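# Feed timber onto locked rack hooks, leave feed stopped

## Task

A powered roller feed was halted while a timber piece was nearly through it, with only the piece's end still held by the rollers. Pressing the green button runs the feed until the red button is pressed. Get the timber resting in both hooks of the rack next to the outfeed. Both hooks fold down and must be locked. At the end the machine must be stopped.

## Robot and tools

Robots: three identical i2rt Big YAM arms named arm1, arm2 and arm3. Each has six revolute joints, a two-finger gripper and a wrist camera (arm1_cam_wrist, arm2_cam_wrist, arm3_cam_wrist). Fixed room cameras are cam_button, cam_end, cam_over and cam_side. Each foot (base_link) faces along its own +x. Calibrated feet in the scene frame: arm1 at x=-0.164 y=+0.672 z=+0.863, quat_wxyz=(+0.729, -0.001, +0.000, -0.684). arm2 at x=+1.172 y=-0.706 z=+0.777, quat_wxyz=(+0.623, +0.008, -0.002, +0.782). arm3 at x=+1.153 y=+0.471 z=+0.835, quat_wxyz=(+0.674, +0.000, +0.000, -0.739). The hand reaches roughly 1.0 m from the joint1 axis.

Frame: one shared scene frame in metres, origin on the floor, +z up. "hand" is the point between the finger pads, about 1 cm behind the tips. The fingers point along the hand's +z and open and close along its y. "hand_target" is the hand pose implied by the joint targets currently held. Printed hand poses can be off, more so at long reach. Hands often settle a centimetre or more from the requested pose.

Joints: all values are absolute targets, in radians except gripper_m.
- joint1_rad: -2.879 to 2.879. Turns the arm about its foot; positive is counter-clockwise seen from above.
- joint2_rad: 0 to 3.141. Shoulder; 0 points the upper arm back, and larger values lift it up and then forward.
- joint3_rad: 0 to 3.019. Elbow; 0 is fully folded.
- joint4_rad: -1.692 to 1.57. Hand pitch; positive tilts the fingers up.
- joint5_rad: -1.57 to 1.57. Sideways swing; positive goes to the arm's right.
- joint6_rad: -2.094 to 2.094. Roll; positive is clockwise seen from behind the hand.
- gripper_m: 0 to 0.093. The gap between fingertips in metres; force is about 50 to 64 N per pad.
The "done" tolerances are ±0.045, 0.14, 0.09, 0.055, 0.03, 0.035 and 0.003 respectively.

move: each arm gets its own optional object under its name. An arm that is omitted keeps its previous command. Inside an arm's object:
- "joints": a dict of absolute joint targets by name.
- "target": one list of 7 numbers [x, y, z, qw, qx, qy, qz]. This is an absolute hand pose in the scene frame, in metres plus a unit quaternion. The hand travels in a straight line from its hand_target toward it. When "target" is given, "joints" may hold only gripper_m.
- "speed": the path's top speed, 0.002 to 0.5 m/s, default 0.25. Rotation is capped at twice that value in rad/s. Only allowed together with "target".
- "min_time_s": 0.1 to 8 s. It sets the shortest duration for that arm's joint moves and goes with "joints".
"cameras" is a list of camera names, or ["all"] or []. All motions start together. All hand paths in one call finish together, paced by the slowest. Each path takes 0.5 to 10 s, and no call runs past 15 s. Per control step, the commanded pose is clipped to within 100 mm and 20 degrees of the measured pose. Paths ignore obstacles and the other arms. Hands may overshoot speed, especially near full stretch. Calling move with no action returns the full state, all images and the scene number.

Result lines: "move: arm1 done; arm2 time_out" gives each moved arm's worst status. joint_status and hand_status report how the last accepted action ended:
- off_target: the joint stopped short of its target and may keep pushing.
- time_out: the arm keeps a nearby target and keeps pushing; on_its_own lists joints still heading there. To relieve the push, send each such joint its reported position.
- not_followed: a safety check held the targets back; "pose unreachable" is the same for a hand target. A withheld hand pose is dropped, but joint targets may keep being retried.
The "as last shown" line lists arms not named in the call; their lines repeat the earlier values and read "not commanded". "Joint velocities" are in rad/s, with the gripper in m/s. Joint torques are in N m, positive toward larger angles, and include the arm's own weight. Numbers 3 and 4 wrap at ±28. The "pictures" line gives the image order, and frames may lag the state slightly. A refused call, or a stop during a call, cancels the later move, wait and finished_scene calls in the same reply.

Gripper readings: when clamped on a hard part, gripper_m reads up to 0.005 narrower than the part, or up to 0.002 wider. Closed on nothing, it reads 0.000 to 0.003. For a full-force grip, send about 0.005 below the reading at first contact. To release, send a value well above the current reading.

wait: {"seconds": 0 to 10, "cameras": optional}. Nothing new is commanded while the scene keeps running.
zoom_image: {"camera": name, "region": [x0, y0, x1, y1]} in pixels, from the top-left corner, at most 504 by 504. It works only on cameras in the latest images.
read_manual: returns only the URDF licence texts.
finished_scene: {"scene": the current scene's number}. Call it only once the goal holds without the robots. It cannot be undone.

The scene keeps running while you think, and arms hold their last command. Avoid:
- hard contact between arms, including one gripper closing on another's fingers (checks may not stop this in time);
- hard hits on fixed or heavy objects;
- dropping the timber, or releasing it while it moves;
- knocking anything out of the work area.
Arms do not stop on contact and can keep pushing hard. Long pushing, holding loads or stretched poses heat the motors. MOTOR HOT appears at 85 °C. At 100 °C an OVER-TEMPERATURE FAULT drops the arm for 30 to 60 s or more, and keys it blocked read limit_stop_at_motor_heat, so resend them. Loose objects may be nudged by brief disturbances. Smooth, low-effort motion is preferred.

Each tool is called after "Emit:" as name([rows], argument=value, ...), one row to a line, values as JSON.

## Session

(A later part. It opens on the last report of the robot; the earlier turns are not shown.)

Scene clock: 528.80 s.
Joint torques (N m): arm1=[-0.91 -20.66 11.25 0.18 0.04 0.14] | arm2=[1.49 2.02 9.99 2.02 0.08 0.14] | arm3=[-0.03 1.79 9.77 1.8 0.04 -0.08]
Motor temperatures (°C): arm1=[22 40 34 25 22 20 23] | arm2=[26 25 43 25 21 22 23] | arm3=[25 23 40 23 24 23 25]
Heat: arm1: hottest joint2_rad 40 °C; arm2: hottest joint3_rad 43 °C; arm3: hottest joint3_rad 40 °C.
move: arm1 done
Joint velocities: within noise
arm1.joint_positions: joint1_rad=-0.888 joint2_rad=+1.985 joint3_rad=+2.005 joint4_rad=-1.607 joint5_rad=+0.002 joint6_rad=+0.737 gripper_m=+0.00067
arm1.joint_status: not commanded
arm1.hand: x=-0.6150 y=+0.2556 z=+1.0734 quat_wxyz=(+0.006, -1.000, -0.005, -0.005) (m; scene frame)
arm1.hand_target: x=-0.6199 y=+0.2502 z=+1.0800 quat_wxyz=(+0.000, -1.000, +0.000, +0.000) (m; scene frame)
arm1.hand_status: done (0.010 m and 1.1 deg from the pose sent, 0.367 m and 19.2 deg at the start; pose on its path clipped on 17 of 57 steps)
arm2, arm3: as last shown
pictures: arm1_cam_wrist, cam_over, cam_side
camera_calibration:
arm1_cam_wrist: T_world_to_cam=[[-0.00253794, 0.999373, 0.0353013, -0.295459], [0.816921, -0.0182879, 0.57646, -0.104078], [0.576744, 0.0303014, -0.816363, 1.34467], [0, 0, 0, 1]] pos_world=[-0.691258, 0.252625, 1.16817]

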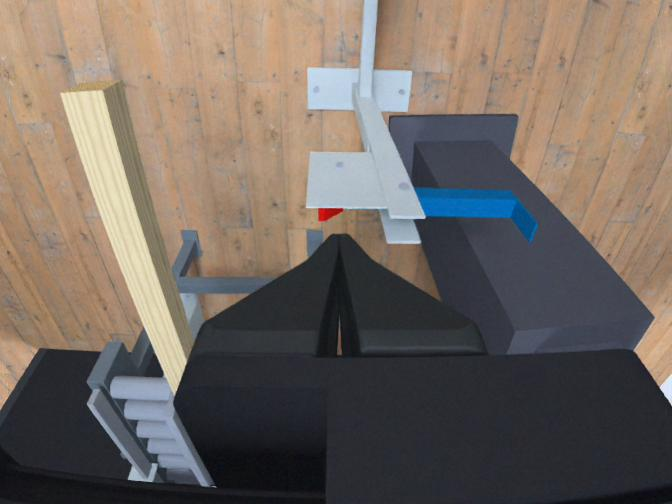

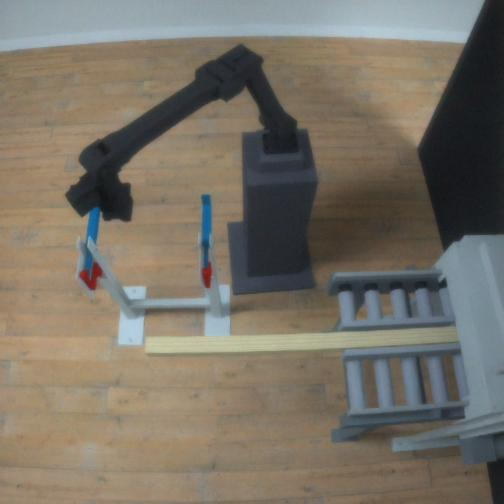

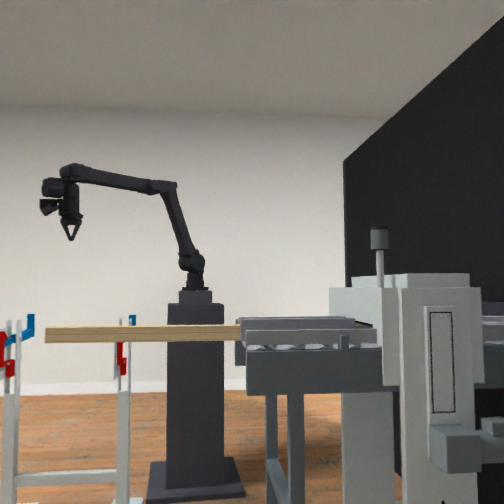

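Emit:
move(arm1={"target": [-0.12, -0.03, 0.93, 0, 1, 0, 0], "speed": 0.35, "joints": {"gripper_m": 0.093}}, arm2={"target": [0.926, -0.377, 0.90, 0, 0.894, -0.448, 0], "speed": 0.35, "joints": {"gripper_m": 0.0}}, cameras=["arm1_cam_wrist", "arm2_cam_wrist", "cam_over", "cam_side", "cam_button"])

Scene clock: 553.03 s.
Joint torques (N m): arm1=[-1.44 -23.3 12.93 0.03 0.26 0.17] | arm2=[0.91 -9.58 12.33 0.62 0.21 0.1] | arm3=[0.03 1.85 9.77 1.78 0.04 -0.08]
Motor temperatures (°C): arm1=[22 39 34 25 22 20 23] | arm2=[26 26 43 25 21 22 23] | arm3=[25 23 40 23 24 23 25]
Heat: arm1: hottest joint2_rad 39 °C; arm2: hottest joint3_rad 43 °C; arm3: hottest joint3_rad 40 °C.
move: arm1 off_target; arm2 off_target
Joint velocities: within noise
arm1.joint_positions: joint1_rad=+0.004 joint2_rad=+2.279 joint3_rad=+2.098 joint4_rad=-1.421 joint5_rad=-0.003 joint6_rad=+1.623 gripper_m=+0.09293
arm1.joint_status: all done
arm1.hand: x=-0.1169 y=-0.0142 z=+0.9215 quat_wxyz=(+0.015, -1.000, -0.008, +0.000) (m; scene frame)
arm1.hand_target: x=-0.1201 y=-0.0292 z=+0.9303 quat_wxyz=(-0.001, -1.000, +0.000, +0.000) (m; scene frame)
arm1.hand_status: off_target (0.018 m and 1.9 deg from the pose sent, 0.589 m and 1.1 deg at the start)
arm2.joint_positions: joint1_rad=+0.425 joint2_rad=+1.505 joint3_rad=+1.051 joint4_rad=-1.193 joint5_rad=-0.002 joint6_rad=+0.008 gripper_m=+0.00023
arm2.joint_status: all done
arm2.hand: x=+0.9376 y=-0.3973 z=+0.8814 quat_wxyz=(+0.014, +0.894, -0.448, +0.027) (m; scene frame)
arm2.hand_target: x=+0.9268 y=-0.3779 z=+0.9004 quat_wxyz=(+0.000, +0.894, -0.448, +0.000) (m; scene frame)
arm2.hand_status: off_target (0.030 m and 3.5 deg from the pose sent, 0.501 m and 66.9 deg at the start)
arm3: as last shown
pictures: arm1_cam_wrist, arm2_cam_wrist, cam_button, cam_over, cam_side
camera_calibration:
arm1_cam_wrist: T_world_to_cam=[[-0.00826697, 0.998536, 0.0534529, -0.0365899], [0.822811, -0.0235843, 0.567826, -0.419818], [0.568256, 0.0486758, -0.821411, 0.945564], [0, 0, 0, 1]] pos_world=[-0.192194, -0.0193909, 1.01704]
arm2_cam_wrist: T_world_to_cam=[[0.805563, 0.59251, -0.0004408, -0.518318], [0.458993, -0.623566, 0.632844, -1.23241], [0.374691, -0.509998, -0.77428, 0.255866], [0, 0, 0, 1]] pos_world=[0.887337, -0.330892, 0.977809]

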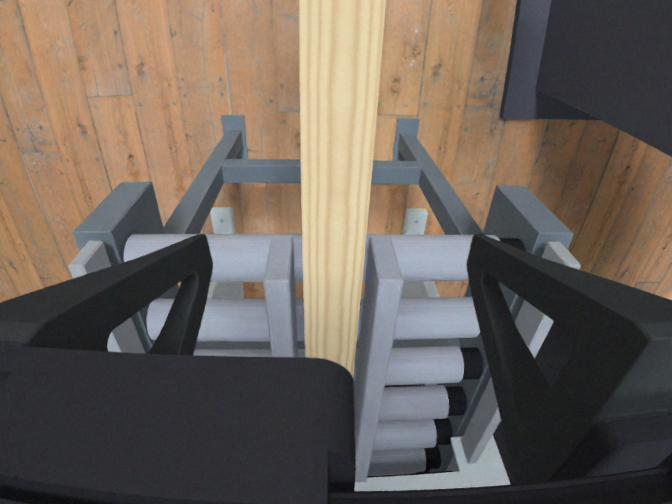

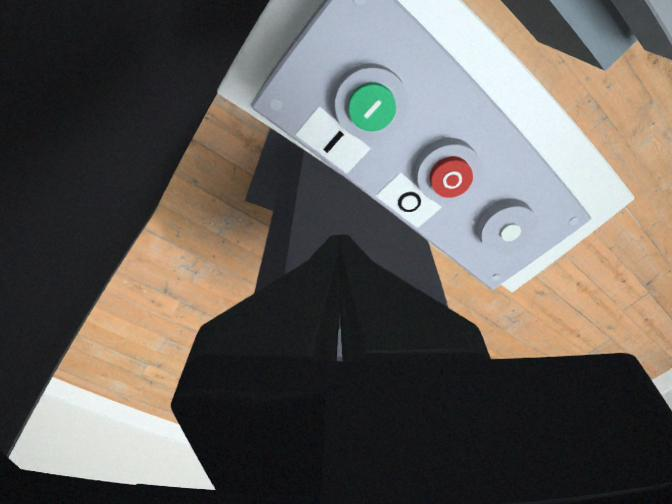

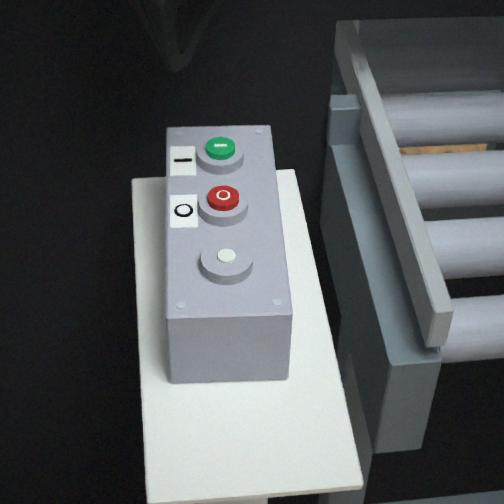

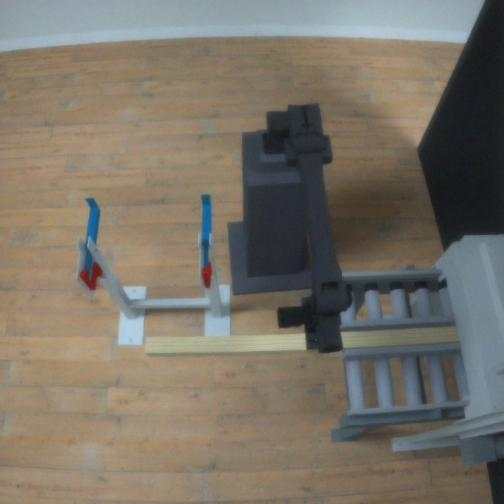

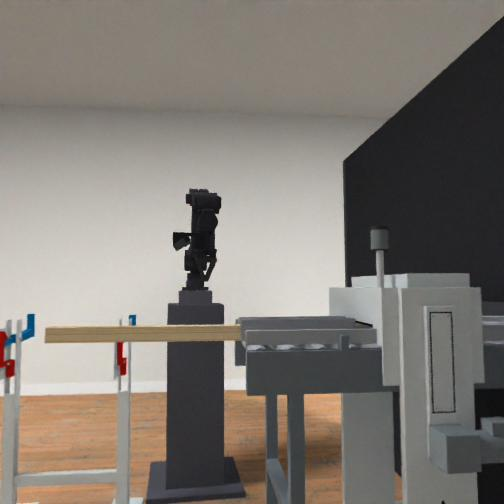

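Emit:
move(arm1={"target": [-0.09, -0.014, 0.81, 0, 1, 0, 0], "speed": 0.15}, arm2={"target": [0.922, -0.353, 0.86, 0, 0.894, -0.448, 0], "speed": 0.15}, cameras=["arm1_cam_wrist", "arm2_cam_wrist", "cam_button"])

Scene clock: 604.03 s.
Joint torques (N m): arm1=[-0.32 -24.53 7.36 0.79 0.23 0.15] | arm2=[0.97 -9.23 12.01 0.75 0.19 0.09] | arm3=[-0.09 1.85 9.77 1.8 0.04 -0.08]
Motor temperatures (°C): arm1=[22 39 44 25 22 20 22] | arm2=[26 27 50 24 21 22 23] | arm3=[25 23 40 23 24 23 24]
Heat: arm1: hottest joint3_rad 44 °C; arm2: hottest joint3_rad 50 °C; arm3: hottest joint3_rad 40 °C.
move: arm1 done; arm2 off_target
Joint velocities: within noise
arm1.joint_positions: joint1_rad=+0.033 joint2_rad=+2.360 joint3_rad=+1.958 joint4_rad=-1.168 joint5_rad=-0.003 joint6_rad=+1.668 gripper_m=+0.09293
arm1.joint_status: not commanded
arm1.hand: x=-0.0970 y=-0.0150 z=+0.8157 quat_wxyz=(-0.001, -1.000, +0.000, -0.001) (m; scene frame)
arm1.hand_target: x=-0.0901 y=-0.0140 z=+0.8101 quat_wxyz=(+0.000, -1.000, +0.000, +0.000) (m; scene frame)
arm1.hand_status: done (0.009 m and 0.1 deg from the pose sent, 0.115 m and 2.0 deg at the start)
arm2.joint_positions: joint1_rad=+0.399 joint2_rad=+1.588 joint3_rad=+1.051 joint4_rad=-1.096 joint5_rad=-0.001 joint6_rad=-0.017 gripper_m=+0.00023
arm2.joint_status: not commanded
arm2.hand: x=+0.9337 y=-0.3746 z=+0.8489 quat_wxyz=(+0.012, +0.893, -0.448, +0.020) (m; scene frame)
arm2.hand_target: x=+0.9227 y=-0.3538 z=+0.8605 quat_wxyz=(+0.000, +0.894, -0.448, +0.000) (m; scene frame)
arm2.hand_status: off_target (0.027 m and 2.7 deg from the pose sent, 0.052 m and 3.5 deg at the start)
arm3: as last shown
pictures: arm1_cam_wrist, arm2_cam_wrist, cam_button
camera_calibration:
arm1_cam_wrist: T_world_to_cam=[[0.00768297, 0.999728, 0.0220111, -0.00279303], [0.821779, -0.018854, 0.569495, -0.377447], [0.569755, 0.0137129, -0.8217, 0.84722], [0, 0, 0, 1]] pos_world=[-0.172509, -0.0159419, 0.911177]
arm2_cam_wrist: T_world_to_cam=[[0.806453, 0.591295, -0.0018839, -0.528734], [0.464314, -0.631287, 0.6212, -1.19395], [0.366124, -0.501843, -0.78365, 0.262788], [0, 0, 0, 1]] pos_world=[0.884556, -0.309212, 0.946622]

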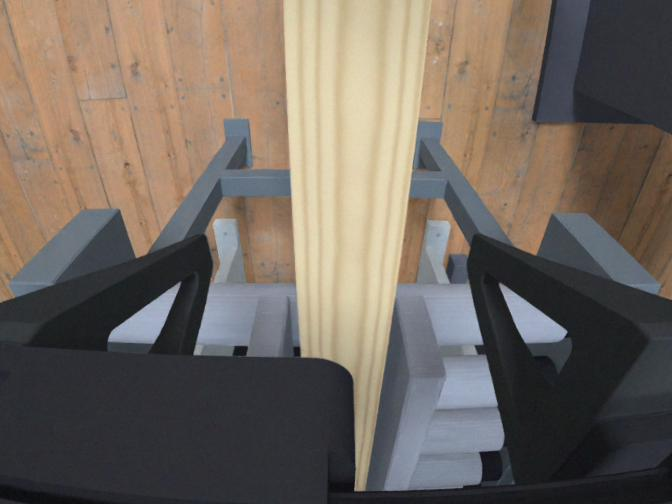

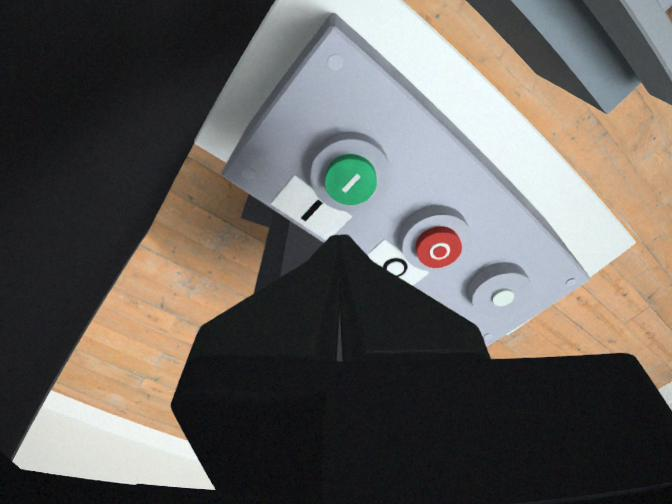

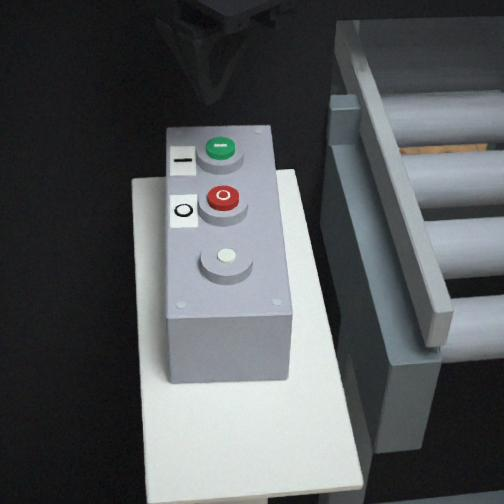

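Emit:
move(arm1={"target": [-0.086, -0.005, 0.712, 0, 1, 0, 0], "speed": 0.12}, arm2={"target": [0.926, -0.349, 0.835, 0, 0.894, -0.448, 0], "speed": 0.12}, cameras=["arm1_cam_wrist", "arm2_cam_wrist", "cam_side"])

Scene clock: 621.07 s.
Joint torques (N m): arm1=[0.03 -24.41 6.64 0.81 0.23 0.17] | arm2=[0.91 -9.52 9.69 0.8 0.19 0.09] | arm3=[0.03 1.85 9.78 1.81 0.04 -0.08]
Motor temperatures (°C): arm1=[22 41 40 25 22 20 22] | arm2=[26 28 50 24 21 22 23] | arm3=[25 23 41 23 24 23 24]
Heat: arm1: hottest joint2_rad 41 °C; arm2: hottest joint3_rad 50 °C; arm3: hottest joint3_rad 41 °C.
move: arm1 off_target; arm2 off_target
Joint velocities: within noise
arm1.joint_positions: joint1_rad=+0.036 joint2_rad=+2.475 joint3_rad=+1.901 joint4_rad=-0.993 joint5_rad=-0.003 joint6_rad=+1.676 gripper_m=+0.09293
arm1.joint_status: not commanded
arm1.hand: x=-0.0962 y=-0.0079 z=+0.7198 quat_wxyz=(-0.002, -1.000, +0.003, -0.001) (m; scene frame)
arm1.hand_target: x=-0.0862 y=-0.0049 z=+0.7122 quat_wxyz=(+0.000, -1.000, +0.000, +0.000) (m; scene frame)
arm1.hand_status: off_target (0.013 m and 0.4 deg from the pose sent, 0.105 m and 0.1 deg at the start)
arm2.joint_positions: joint1_rad=+0.386 joint2_rad=+1.625 joint3_rad=+1.051 joint4_rad=-1.029 joint5_rad=-0.001 joint6_rad=-0.030 gripper_m=+0.00023
arm2.joint_status: not commanded
arm2.hand: x=+0.9298 y=-0.3601 z=+0.8337 quat_wxyz=(+0.005, +0.894, -0.448, +0.007) (m; scene frame)
arm2.hand_target: x=+0.9262 y=-0.3492 z=+0.8350 quat_wxyz=(+0.000, +0.894, -0.448, +0.000) (m; scene frame)
arm2.hand_status: off_target (0.012 m and 1.0 deg from the pose sent, 0.030 m and 2.7 deg at the start)
arm3: as last shown
pictures: arm1_cam_wrist, arm2_cam_wrist, cam_side
camera_calibration:
arm1_cam_wrist: T_world_to_cam=[[0.012969, 0.999737, 0.0189203, -0.00504055], [0.821469, -0.021441, 0.56985, -0.323705], [0.570106, 0.00815207, -0.821531, 0.767741], [0, 0, 0, 1]] pos_world=[-0.171715, -0.00816001, 0.815281]
arm2_cam_wrist: T_world_to_cam=[[0.806192, 0.59165, -0.00206318, -0.533695], [0.475374, -0.645669, 0.597605, -1.16934], [0.352241, -0.482765, -0.801788, 0.294523], [0, 0, 0, 1]] pos_world=[0.882391, -0.297058, 0.933846]

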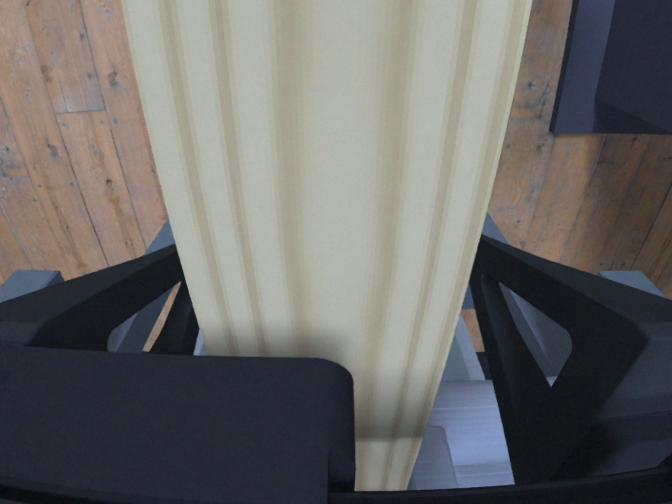

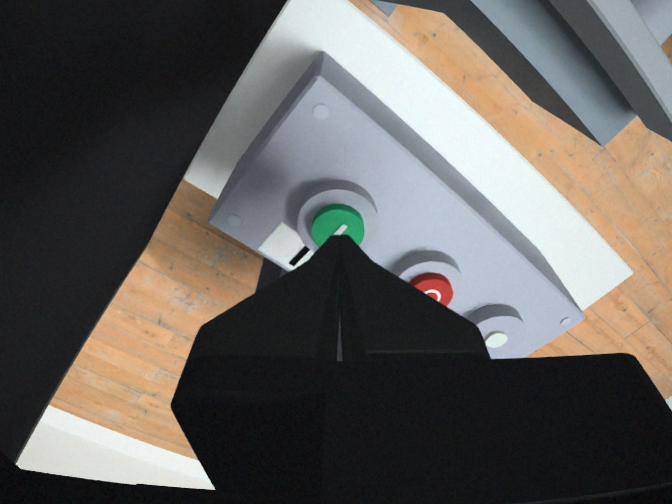

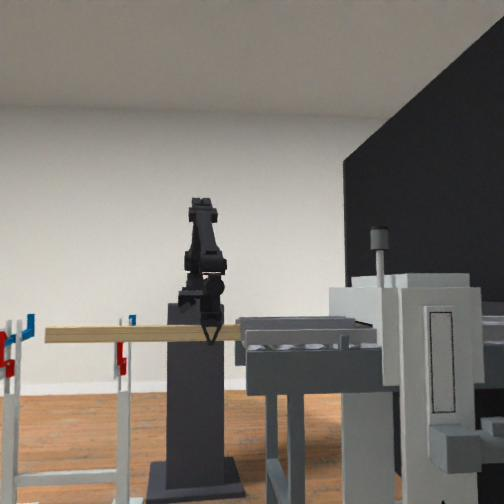

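Emit:
move(arm1={"joints": {"gripper_m": 0.048}}, arm2={"target": [0.932, -0.357, 0.818, 0, 0.894, -0.448, 0], "speed": 0.12}, cameras=["arm1_cam_wrist", "arm2_cam_wrist", "cam_over"])

Scene clock: 627.13 s.
Joint torques (N m): arm1=[0.09 -24.41 6.67 0.53 0.21 0.13] | arm2=[0.91 -9.47 8.36 0.83 0.18 0.1] | arm3=[0.03 1.9 9.76 1.8 0.04 -0.08]
Motor temperatures (°C): arm1=[22 40 39 25 22 20 22] | arm2=[26 28 49 24 21 22 23] | arm3=[25 23 41 23 24 23 24]
Heat: arm1: hottest joint2_rad 40 °C; arm2: hottest joint3_rad 49 °C; arm3: hottest joint3_rad 41 °C.
move: arm1 done; arm2 done
Joint velocities: within noise
arm1.joint_positions: joint1_rad=+0.036 joint2_rad=+2.475 joint3_rad=+1.901 joint4_rad=-0.986 joint5_rad=-0.002 joint6_rad=+1.680 gripper_m=+0.05016
arm1.joint_status: all done
arm1.hand: x=-0.0961 y=-0.0095 z=+0.7198 quat_wxyz=(-0.006, -1.000, +0.005, -0.001) (m; scene frame)
arm1.hand_target: x=-0.0862 y=-0.0049 z=+0.7122 quat_wxyz=(+0.000, -1.000, +0.000, +0.000) (m; scene frame)
arm1.hand_status: not commanded
arm2.joint_positions: joint1_rad=+0.386 joint2_rad=+1.629 joint3_rad=+1.016 joint4_rad=-0.977 joint5_rad=-0.001 joint6_rad=-0.031 gripper_m=+0.00023
arm2.joint_status: not commanded
arm2.hand: x=+0.9317 y=-0.3625 z=+0.8212 quat_wxyz=(+0.002, +0.894, -0.448, +0.001) (m; scene frame)
arm2.hand_target: x=+0.9320 y=-0.3571 z=+0.8181 quat_wxyz=(+0.000, +0.894, -0.448, +0.000) (m; scene frame)
arm2.hand_status: done (0.006 m and 0.2 deg from the pose sent, 0.016 m and 1.0 deg at the start)
arm3: as last shown
pictures: arm1_cam_wrist, arm2_cam_wrist, cam_over
camera_calibration:
arm1_cam_wrist: T_world_to_cam=[[0.0168495, 0.99978, 0.012483, 0.00160492], [0.821232, -0.0209599, 0.570209, -0.324076], [0.570345, 0.000643764, -0.821405, 0.767489], [0, 0, 0, 1]] pos_world=[-0.171619, -0.00889124, 0.81519]
arm2_cam_wrist: T_world_to_cam=[[0.805735, 0.592274, -0.00175943, -0.533372], [0.480678, -0.652177, 0.586186, -1.16217], [0.346035, -0.473156, -0.810174, 0.298756], [0, 0, 0, 1]] pos_world=[0.885007, -0.300682, 0.922356]

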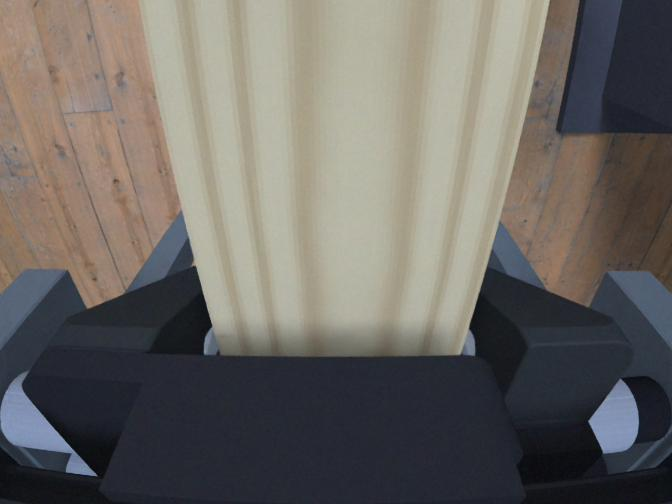

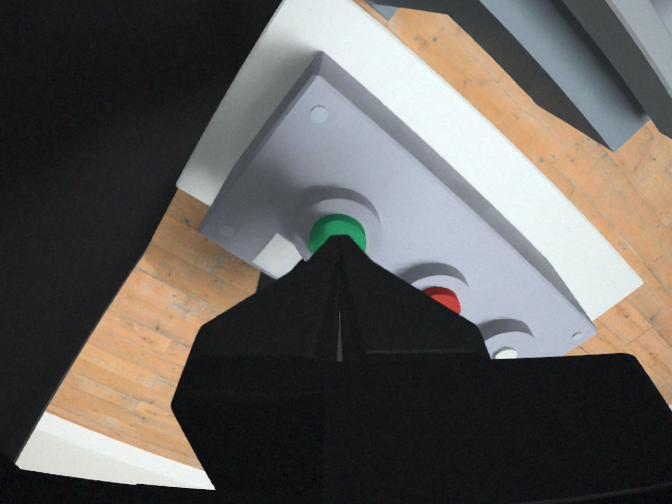

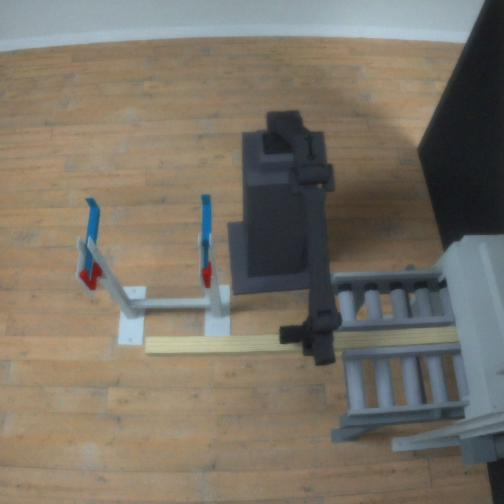

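Emit:
move(arm1={"joints": {"gripper_m": 0.040}}, arm2={"target": [0.937, -0.367, 0.812, 0, 0.894, -0.448, 0], "speed": 0.12}, cameras=[])

Emit:
move(arm1={"target": [-0.090, -0.008, 0.772, 0, 1, 0, 0], "speed": 0.06}, cameras=["arm1_cam_wrist", "arm2_cam_wrist", "cam_side"])

Scene clock: 649.47 s.
Joint torques (N m): arm1=[0.03 -24.35 6.68 0.53 0.21 0.13] | arm2=[1.26 -10.34 8.08 0.77 0.18 0.12] | arm3=[0.03 1.79 9.76 1.81 0.04 -0.08]
Motor temperatures (°C): arm1=[22 38 36 25 22 20 23] | arm2=[26 28 46 24 21 22 23] | arm3=[25 23 41 23 24 23 24]
Heat: arm1: hottest joint2_rad 38 °C; arm2: hottest joint3_rad 46 °C; arm3: hottest joint3_rad 41 °C.
move: arm1 off_target; arm2 done
Joint velocities: within noise
arm1.joint_positions: joint1_rad=+0.036 joint2_rad=+2.475 joint3_rad=+1.901 joint4_rad=-0.986 joint5_rad=-0.002 joint6_rad=+1.680 gripper_m=+0.05016
arm1.joint_status: gripper_m off_target (ended at +0.05015, target +0.04000)
arm1.hand: x=-0.0961 y=-0.0095 z=+0.7198 quat_wxyz=(-0.006, -1.000, +0.005, -0.001) (m; scene frame)
arm1.hand_target: x=-0.0862 y=-0.0049 z=+0.7122 quat_wxyz=(+0.000, -1.000, +0.000, +0.000) (m; scene frame)
arm1.hand_status: not commanded
arm2.joint_positions: joint1_rad=+0.386 joint2_rad=+1.629 joint3_rad=+0.978 joint4_rad=-0.953 joint5_rad=-0.001 joint6_rad=-0.031 gripper_m=+0.00023
arm2.joint_status: not commanded
arm2.hand: x=+0.9386 y=-0.3724 z=+0.8093 quat_wxyz=(+0.005, +0.894, -0.448, +0.007) (m; scene frame)
arm2.hand_target: x=+0.9370 y=-0.3671 z=+0.8121 quat_wxyz=(+0.000, +0.894, -0.448, +0.000) (m; scene frame)
arm2.hand_status: done (0.006 m and 1.0 deg from the pose sent, 0.011 m and 0.2 deg at the start)
arm3: as last shown
pictures: none
No camera images: "cameras" was empty.

Scene clock: 650.97 s.
Joint torques (N m): arm1=[-0.44 -30.92 7.68 -2.71 0.19 -0.03] | arm2=[1.2 -10.29 8.08 0.79 0.18 0.12] | arm3=[-0.03 1.79 9.76 1.8 0.04 -0.08]
Motor temperatures (°C): arm1=[22 39 36 25 22 20 24] | arm2=[26 28 46 24 21 22 23] | arm3=[25 23 41 23 24 23 24]
Heat: arm1: hottest joint2_rad 39 °C; arm2: hottest joint3_rad 46 °C; arm3: hottest joint3_rad 41 °C.
move: arm1 off_target
Joint velocities: within noise
arm1.joint_positions: joint1_rad=+0.036 joint2_rad=+2.472 joint3_rad=+1.901 joint4_rad=-1.007 joint5_rad=-0.002 joint6_rad=+1.688 gripper_m=+0.05016
arm1.joint_status: not commanded
arm1.hand: x=-0.0966 y=-0.0052 z=+0.7218 quat_wxyz=(+0.003, -1.000, +0.009, +0.000) (m; scene frame)
arm1.hand_target: x=-0.0901 y=-0.0084 z=+0.7696 quat_wxyz=(-0.001, -1.000, +0.000, +0.000) (m; scene frame)
arm1.hand_status: off_target (0.051 m and 1.1 deg from the pose sent, 0.053 m and 0.8 deg at the start)
arm2, arm3: as last shown
pictures: arm1_cam_wrist, arm2_cam_wrist, cam_side
camera_calibration:
arm1_cam_wrist: T_world_to_cam=[[0.0249295, 0.999232, 0.0302351, -0.0148098], [0.822247, -0.0376971, 0.567881, -0.323001], [0.568585, 0.0107037, -0.822555, 0.770149], [0, 0, 0, 1]] pos_world=[-0.171939, -0.00562127, 0.817364]
arm2_cam_wrist: T_world_to_cam=[[0.805729, 0.592282, -0.00204325, -0.532891], [0.475728, -0.645108, 0.597928, -1.16721], [0.352824, -0.48274, -0.801547, 0.265146], [0, 0, 0, 1]] pos_world=[0.89109, -0.309359, 0.909345]

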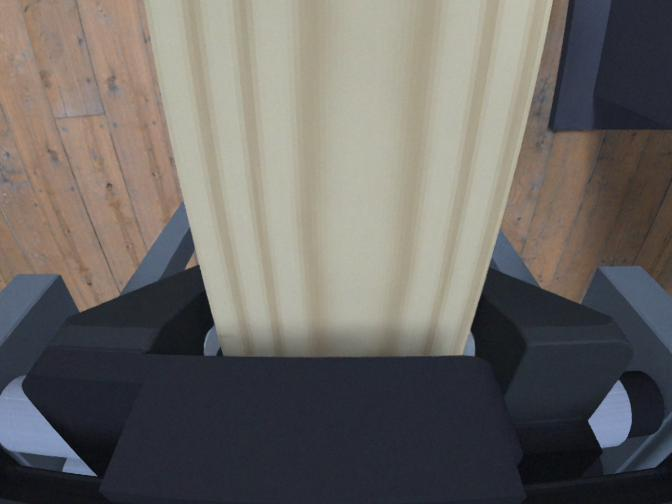

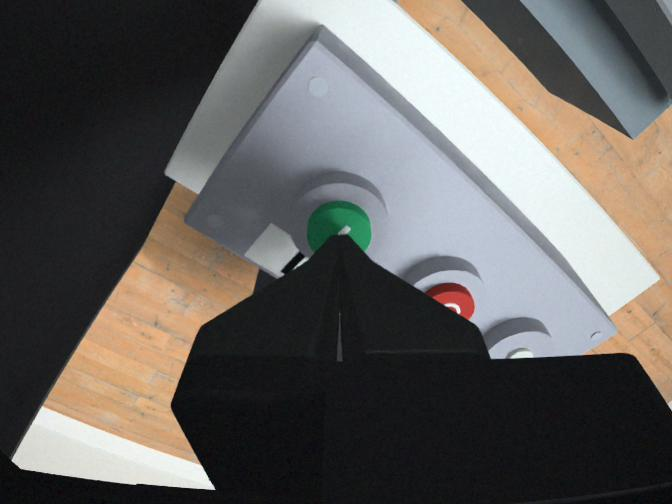

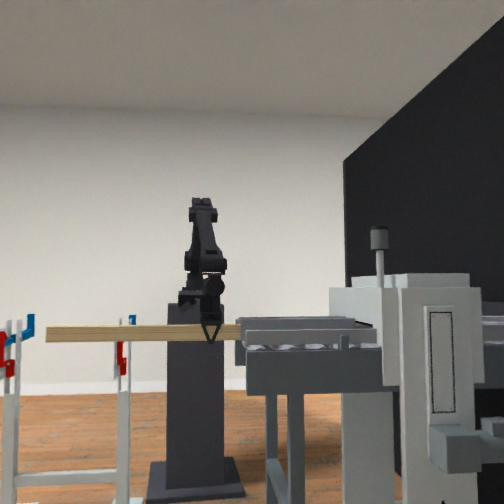

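Emit:
move(arm1={"target": [-0.150, -0.006, 0.785, 0, 1, 0, 0], "speed": 0.04}, arm2={"target": [0.936, -0.366, 0.762, 0, 0.894, -0.448, 0], "speed": 0.06}, cameras=["arm2_cam_wrist", "cam_side", "cam_button"])

Scene clock: 658.40 s.
Joint torques (N m): arm1=[-2.32 -32.32 6.5 -1.5 0.34 -0.54] | arm2=[1.26 -5.01 5.72 1.87 0.17 0.13] | arm3=[-0.03 1.79 9.78 1.81 0.04 -0.08]
Motor temperatures (°C): arm1=[22 41 35 25 22 20 24] | arm2=[26 28 44 24 21 22 23] | arm3=[25 23 41 23 24 23 24]
Heat: arm1: hottest joint2_rad 41 °C; arm2: hottest joint3_rad 44 °C; arm3: hottest joint3_rad 41 °C.
move: arm1 off_target; arm2 off_target
Joint velocities: within noise
arm1.joint_positions: joint1_rad=-0.023 joint2_rad=+2.458 joint3_rad=+1.885 joint4_rad=-1.041 joint5_rad=-0.003 joint6_rad=+1.649 gripper_m=+0.05015
arm1.joint_status: not commanded
arm1.hand: x=-0.1367 y=+0.0037 z=+0.7264 quat_wxyz=(+0.021, -1.000, +0.019, +0.000) (m; scene frame)
arm1.hand_target: x=-0.1497 y=-0.0059 z=+0.7820 quat_wxyz=(+0.000, -1.000, +0.001, +0.001) (m; scene frame)
arm1.hand_status: off_target (0.061 m and 3.3 deg from the pose sent, 0.083 m and 1.1 deg at the start)
arm2.joint_positions: joint1_rad=+0.386 joint2_rad=+1.634 joint3_rad=+0.960 joint4_rad=-0.847 joint5_rad=-0.001 joint6_rad=-0.031 gripper_m=+0.00023
arm2.joint_status: not commanded
arm2.hand: x=+0.9287 y=-0.3583 z=+0.8023 quat_wxyz=(-0.015, +0.894, -0.448, -0.030) (m; scene frame)
arm2.hand_target: x=+0.9375 y=-0.3685 z=+0.7653 quat_wxyz=(+0.000, +0.894, -0.448, +0.000) (m; scene frame)
arm2.hand_status: off_target (0.042 m and 3.8 deg from the pose sent, 0.048 m and 1.0 deg at the start)
arm3.joint_positions: joint1_rad=+0.213 joint2_rad=+0.607 joint3_rad=+1.315 joint4_rad=-1.205 joint5_rad=+0.009 joint6_rad=+0.553 gripper_m=+0.09396
arm3.joint_status: not commanded
arm3.hand: x=+1.1820 y=+0.2153 z=+1.3675 quat_wxyz=(-0.460, -0.724, -0.462, +0.225) (m; scene frame)
arm3.hand_target: x=+1.1817 y=+0.2178 z=+1.3773 quat_wxyz=(-0.468, -0.720, -0.459, +0.229) (m; scene frame)
arm3.hand_status: not commanded
pictures: arm2_cam_wrist, cam_button, cam_side
camera_calibration:
arm2_cam_wrist: T_world_to_cam=[[0.805758, 0.592244, -0.0000936368, -0.534853], [0.502667, -0.683803, 0.528905, -1.13268], [0.313177, -0.426216, -0.848681, 0.364767], [0, 0, 0, 1]] pos_world=[0.886085, -0.302294, 0.908599]

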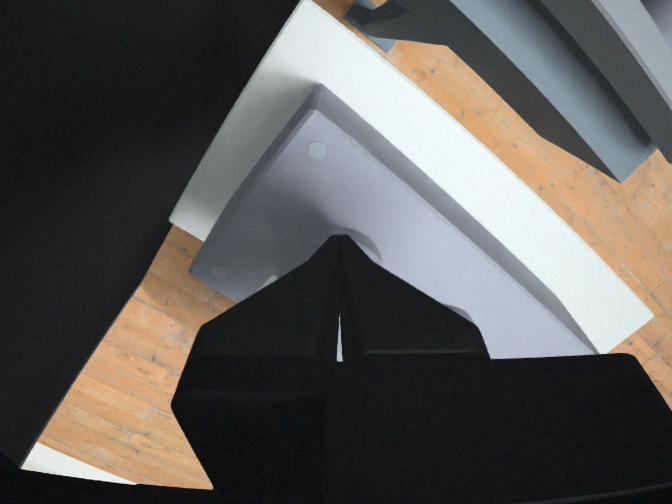

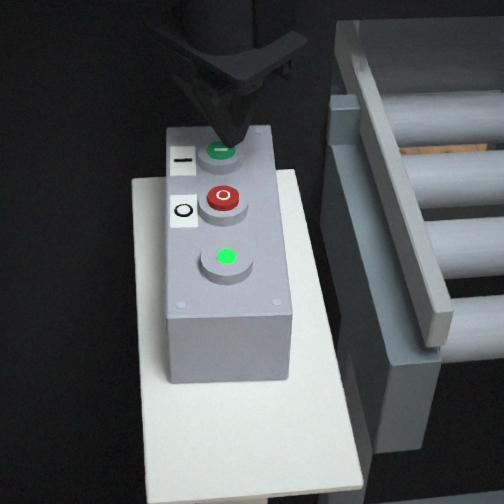

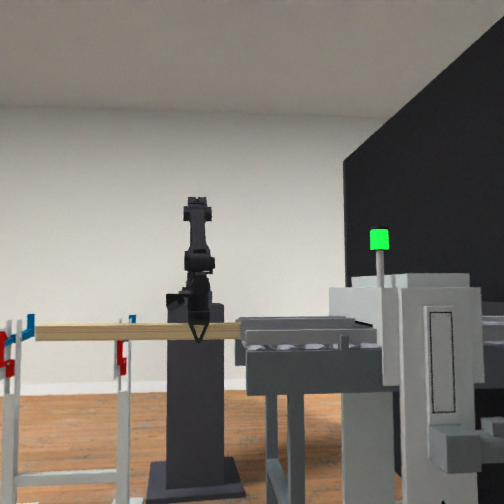

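Emit:
move(arm1={"target": [-0.230, -0.006, 0.790, 0, 1, 0, 0], "speed": 0.06}, arm2={"target": [0.997, -0.364, 0.840, 0, 0.894, -0.448, 0], "speed": 0.12}, cameras=["arm2_cam_wrist", "cam_side", "cam_over"])

Scene clock: 663.53 s.
Joint torques (N m): arm1=[-2.08 -32.26 8.12 -1.65 0.38 -0.77] | arm2=[0.97 -10.7 8.91 0.21 0.14 0.07] | arm3=[-0.03 1.79 9.78 1.81 0.04 -0.08]
Motor temperatures (°C): arm1=[22 43 35 25 22 20 24] | arm2=[26 28 43 24 21 22 23] | arm3=[25 23 41 23 24 23 24]
Heat: arm1: hottest joint2_rad 43 °C; arm2: hottest joint3_rad 43 °C; arm3: hottest joint3_rad 41 °C.
move: arm1 off_target; arm2 off_target
Joint velocities: within noise
arm1.joint_positions: joint1_rad=-0.144 joint2_rad=+2.458 joint3_rad=+1.876 joint4_rad=-1.050 joint5_rad=-0.002 joint6_rad=+1.554 gripper_m=+0.05015
arm1.joint_status: not commanded
arm1.hand: x=-0.2171 y=+0.0119 z=+0.7237 quat_wxyz=(+0.030, -0.999, +0.032, -0.002) (m; scene frame)
arm1.hand_target: x=-0.2298 y=-0.0049 z=+0.7871 quat_wxyz=(+0.000, -1.000, +0.001, +0.002) (m; scene frame)
arm1.hand_status: off_target (0.070 m and 5.1 deg from the pose sent, 0.113 m and 3.3 deg at the start)
arm2.joint_positions: joint1_rad=+0.257 joint2_rad=+1.537 joint3_rad=+0.923 joint4_rad=-1.004 joint5_rad=+0.002 joint6_rad=-0.158 gripper_m=+0.00023
arm2.joint_status: not commanded
arm2.hand: x=+0.9979 y=-0.3714 z=+0.8267 quat_wxyz=(+0.010, +0.894, -0.449, +0.013) (m; scene frame)
arm2.hand_target: x=+0.9970 y=-0.3642 z=+0.8398 quat_wxyz=(+0.000, +0.894, -0.448, +0.000) (m; scene frame)
arm2.hand_status: off_target (0.015 m and 1.8 deg from the pose sent, 0.078 m and 3.8 deg at the start)
arm3: as last shown
pictures: arm2_cam_wrist, cam_over, cam_side
camera_calibration:
arm2_cam_wrist: T_world_to_cam=[[0.80663, 0.591033, -0.00533638, -0.579796], [0.471418, -0.637883, 0.608991, -1.20735], [0.35653, -0.493746, -0.793159, 0.243922], [0, 0, 0, 1]] pos_world=[0.949879, -0.307031, 0.925638]

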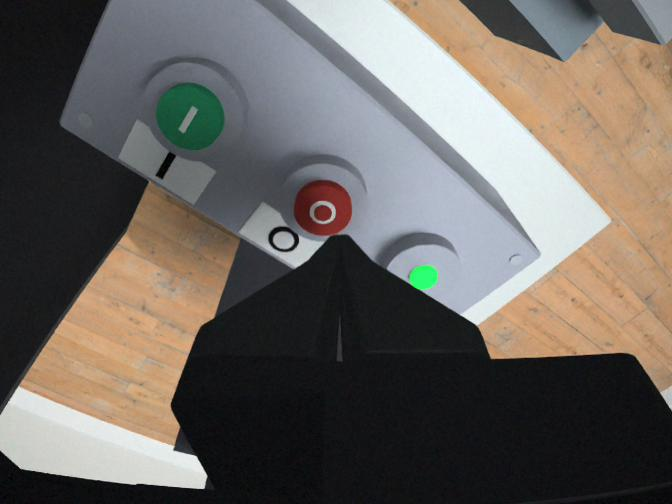

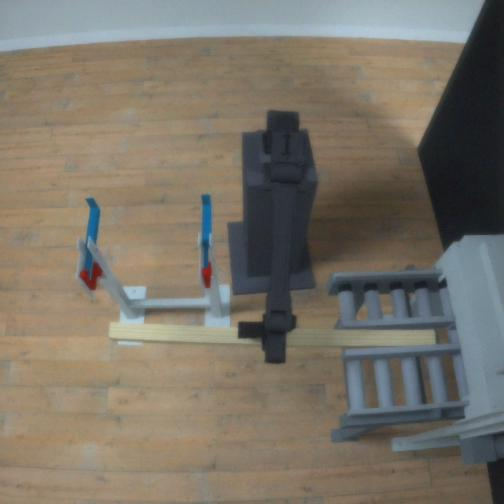

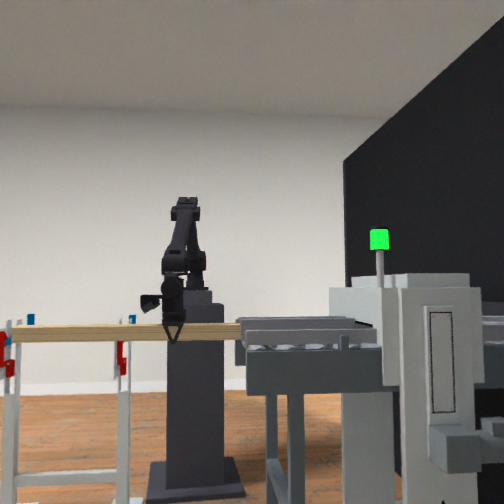

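Emit:
move(arm1={"target": [-0.240, -0.010, 0.850, 0, 1, 0, 0], "speed": 0.08}, arm2={"target": [0.990, -0.368, 0.762, 0, 0.894, -0.448, 0], "speed": 0.1}, cameras=["cam_button", "cam_side", "cam_over"])

Scene clock: 675.80 s.
Joint torques (N m): arm1=[-2.55 -33.61 11.3 -3.08 0.17 -0.89] | arm2=[2.26 -3.9 5.39 2.03 0.07 0.24] | arm3=[-0.09 1.85 9.76 1.8 0.04 -0.08]
Motor temperatures (°C): arm1=[22 45 34 25 22 21 24] | arm2=[26 29 41 24 21 22 23] | arm3=[25 22 41 23 24 23 24]
Heat: arm1: hottest joint2_rad 45 °C; arm2: hottest joint3_rad 41 °C; arm3: hottest joint3_rad 41 °C.
move: arm1 off_target; arm2 off_target
Joint velocities: within noise
arm1.joint_positions: joint1_rad=-0.152 joint2_rad=+2.409 joint3_rad=+1.884 joint4_rad=-1.121 joint5_rad=+0.004 joint6_rad=+1.552 gripper_m=+0.05015
arm1.joint_status: not commanded
arm1.hand: x=-0.2231 y=+0.0139 z=+0.7588 quat_wxyz=(+0.037, -0.999, +0.035, +0.000) (m; scene frame)
arm1.hand_target: x=-0.2394 y=-0.0071 z=+0.8456 quat_wxyz=(-0.003, -1.000, +0.001, +0.003) (m; scene frame)
arm1.hand_status: off_target (0.096 m and 5.8 deg from the pose sent, 0.130 m and 5.1 deg at the start; pose on its path clipped on 21 of 51 steps)
arm2.joint_positions: joint1_rad=+0.261 joint2_rad=+1.566 joint3_rad=+0.875 joint4_rad=-0.829 joint5_rad=+0.004 joint6_rad=-0.155 gripper_m=+0.00023
arm2.joint_status: not commanded
arm2.hand: x=+0.9883 y=-0.3563 z=+0.8020 quat_wxyz=(-0.020, +0.893, -0.448, -0.027) (m; scene frame)
arm2.hand_target: x=+0.9918 y=-0.3706 z=+0.7657 quat_wxyz=(+0.000, +0.894, -0.448, +0.000) (m; scene frame)
arm2.hand_status: off_target (0.042 m and 3.8 deg from the pose sent, 0.065 m and 1.8 deg at the start)
arm3: as last shown
pictures: cam_button, cam_over, cam_side

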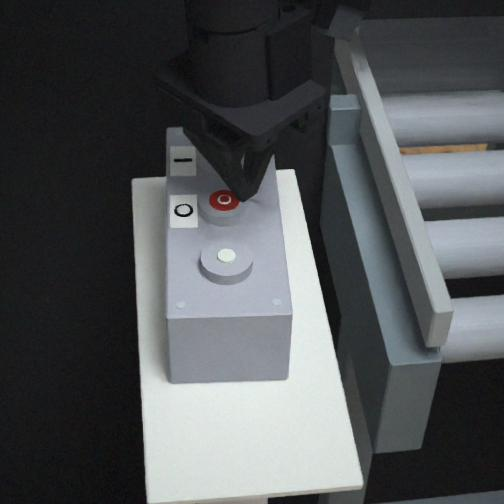

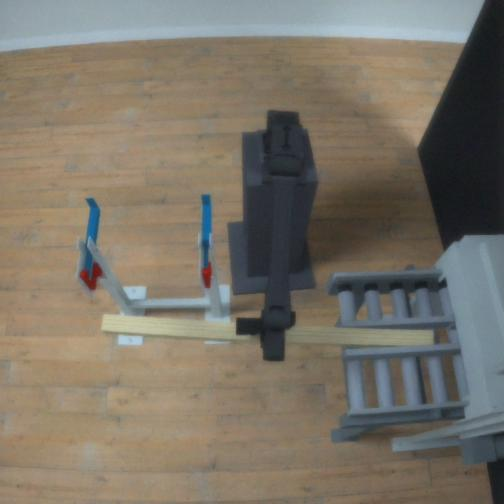

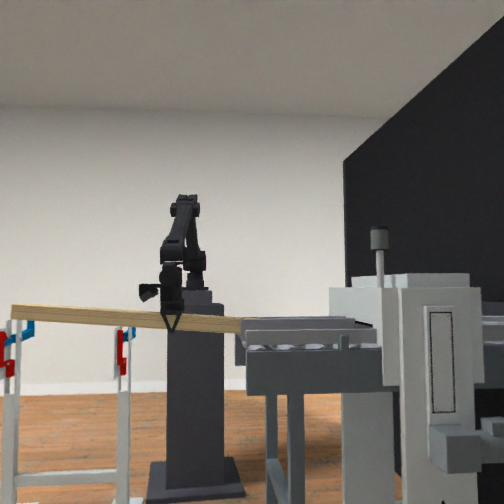

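Emit:
zoom_image(camera="cam_over", region=[230, 280, 490, 400])

Emit:
zoom_image(camera="cam_side", region=[0, 260, 360, 380])

Scaled by 1.938 from the camera's 504x504 image, which has a finer 720x720 frame.

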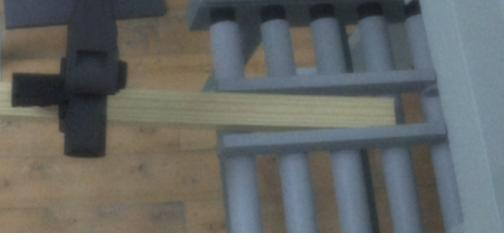

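Scaled by 1.400 from the camera's 504x504 image, which has a finer 720x720 frame.

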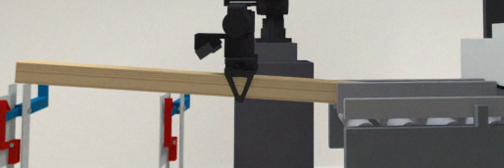

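Emit:
move(arm1={"target": [-0.240, -0.015, 0.900, 0, 1, 0, 0], "speed": 0.06}, arm2={"target": [0.990, -0.380, 0.900, 0, 0.894, -0.448, 0], "speed": 0.2}, cameras=["cam_side", "cam_over"])

Scene clock: 695.37 s.
Joint torques (N m): arm1=[-2.14 -34.08 11.62 -3.29 0.02 -0.85] | arm2=[2.08 -9 12.1 0.23 0 0.22] | arm3=[-0.03 1.85 9.77 1.8 0.04 -0.08]
Motor temperatures (°C): arm1=[22 46 36 25 22 21 24] | arm2=[26 28 40 24 21 22 23] | arm3=[25 22 41 23 24 23 24]
Heat: arm1: hottest joint2_rad 46 °C; arm2: hottest joint3_rad 40 °C; arm3: hottest joint3_rad 41 °C.
move: arm1 off_target; arm2 off_target
Joint velocities: within noise
arm1.joint_positions: joint1_rad=-0.153 joint2_rad=+2.385 joint3_rad=+1.890 joint4_rad=-1.157 joint5_rad=+0.007 joint6_rad=+1.553 gripper_m=+0.05015
arm1.joint_status: not commanded
arm1.hand: x=-0.2244 y=+0.0146 z=+0.7767 quat_wxyz=(+0.040, -0.999, +0.036, +0.002) (m; scene frame)
arm1.hand_target: x=-0.2362 y=-0.0053 z=+0.8682 quat_wxyz=(-0.003, -1.000, +0.001, +0.003) (m; scene frame)
arm1.hand_status: off_target (0.128 m and 6.1 deg from the pose sent, 0.145 m and 5.8 deg at the start; pose on its path clipped on 47 of 52 steps)
arm2.joint_positions: joint1_rad=+0.280 joint2_rad=+1.419 joint3_rad=+0.953 joint4_rad=-1.175 joint5_rad=+0.005 joint6_rad=-0.137 gripper_m=+0.00023
arm2.joint_status: not commanded
arm2.hand: x=+1.0018 y=-0.3951 z=+0.8790 quat_wxyz=(+0.015, +0.894, -0.448, +0.023) (m; scene frame)
arm2.hand_target: x=+0.9905 y=-0.3808 z=+0.9002 quat_wxyz=(+0.000, +0.894, -0.448, +0.000) (m; scene frame)
arm2.hand_status: off_target (0.028 m and 3.1 deg from the pose sent, 0.101 m and 3.8 deg at the start)
arm3: as last shown
pictures: cam_over, cam_side

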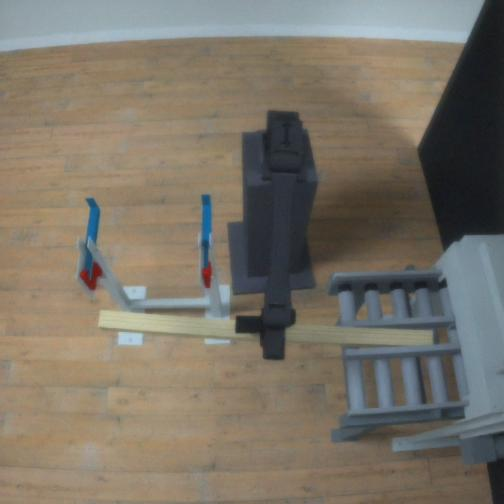

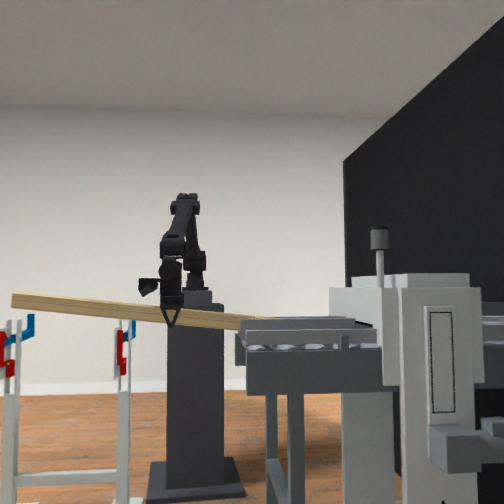

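Emit:
move(arm1={"target": [-0.245, -0.030, 0.880, 0.040, 0.998, 0.036, 0], "speed": 0.06}, cameras=["cam_side", "cam_over", "arm1_cam_wrist"])

Emit:
zoom_image(camera="cam_over", region=[230, 280, 490, 400])

Scene clock: 712.93 s.
Joint torques (N m): arm1=[-1.85 -33.85 11.56 -0.79 0.13 -1.24] | arm2=[2.08 -9 12.1 0.16 0.01 0.23] | arm3=[-0.03 1.79 9.78 1.8 0.04 -0.08]
Motor temperatures (°C): arm1=[22 48 39 25 22 21 24] | arm2=[26 28 43 24 21 22 23] | arm3=[25 22 41 23 24 23 24]
Heat: arm1: hottest joint2_rad 48 °C; arm2: hottest joint3_rad 43 °C; arm3: hottest joint3_rad 41 °C.
move: arm1 off_target
Joint velocities: within noise
arm1.joint_positions: joint1_rad=-0.167 joint2_rad=+2.376 joint3_rad=+1.891 joint4_rad=-1.140 joint5_rad=-0.002 joint6_rad=+1.509 gripper_m=+0.05015
arm1.joint_status: not commanded
arm1.hand: x=-0.2327 y=+0.0092 z=+0.7819 quat_wxyz=(+0.027, -0.999, +0.021, -0.003) (m; scene frame)
arm1.hand_target: x=-0.2436 y=-0.0225 z=+0.8721 quat_wxyz=(-0.040, -0.999, -0.033, +0.005) (m; scene frame)
arm1.hand_status: off_target (0.106 m and 10.1 deg from the pose sent, 0.114 m and 12.3 deg at the start; pose on its path clipped on 32 of 43 steps)
arm2, arm3: as last shown
arm2.hand: x=+1.0018 y=-0.3952 z=+0.8790 quat_wxyz=(+0.015, +0.894, -0.448, +0.023) (m; scene frame)
pictures: arm1_cam_wrist, cam_over, cam_side
camera_calibration:
arm1_cam_wrist: T_world_to_cam=[[0.0490336, 0.995817, 0.0770965, -0.0586166], [0.817518, -0.0843599, 0.56969, -0.246783], [0.573811, 0.0350939, -0.818235, 0.894489], [0, 0, 0, 1]] pos_world=[-0.308644, 0.00616173, 0.877012]

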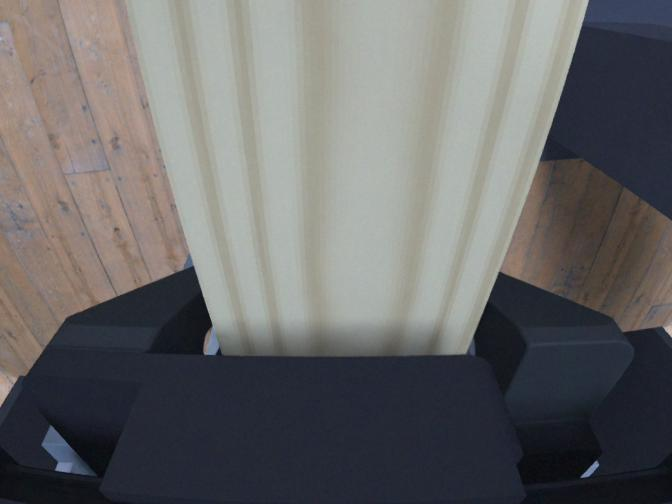

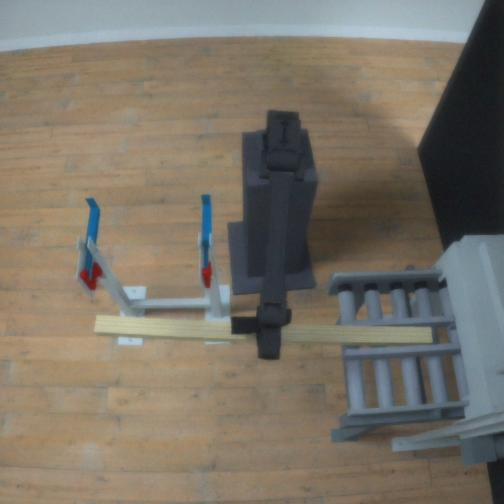

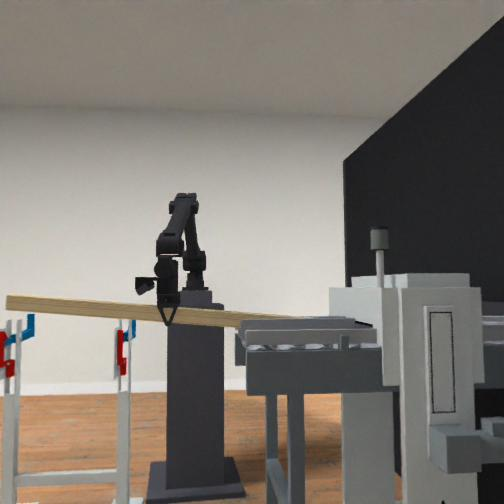

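Scaled by 1.938 from the camera's 504x504 image, which has a finer 720x720 frame.

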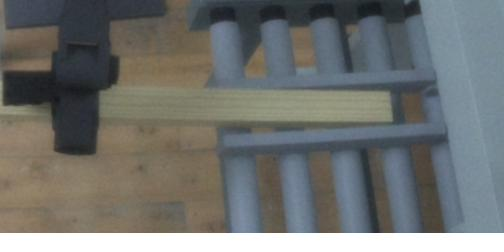

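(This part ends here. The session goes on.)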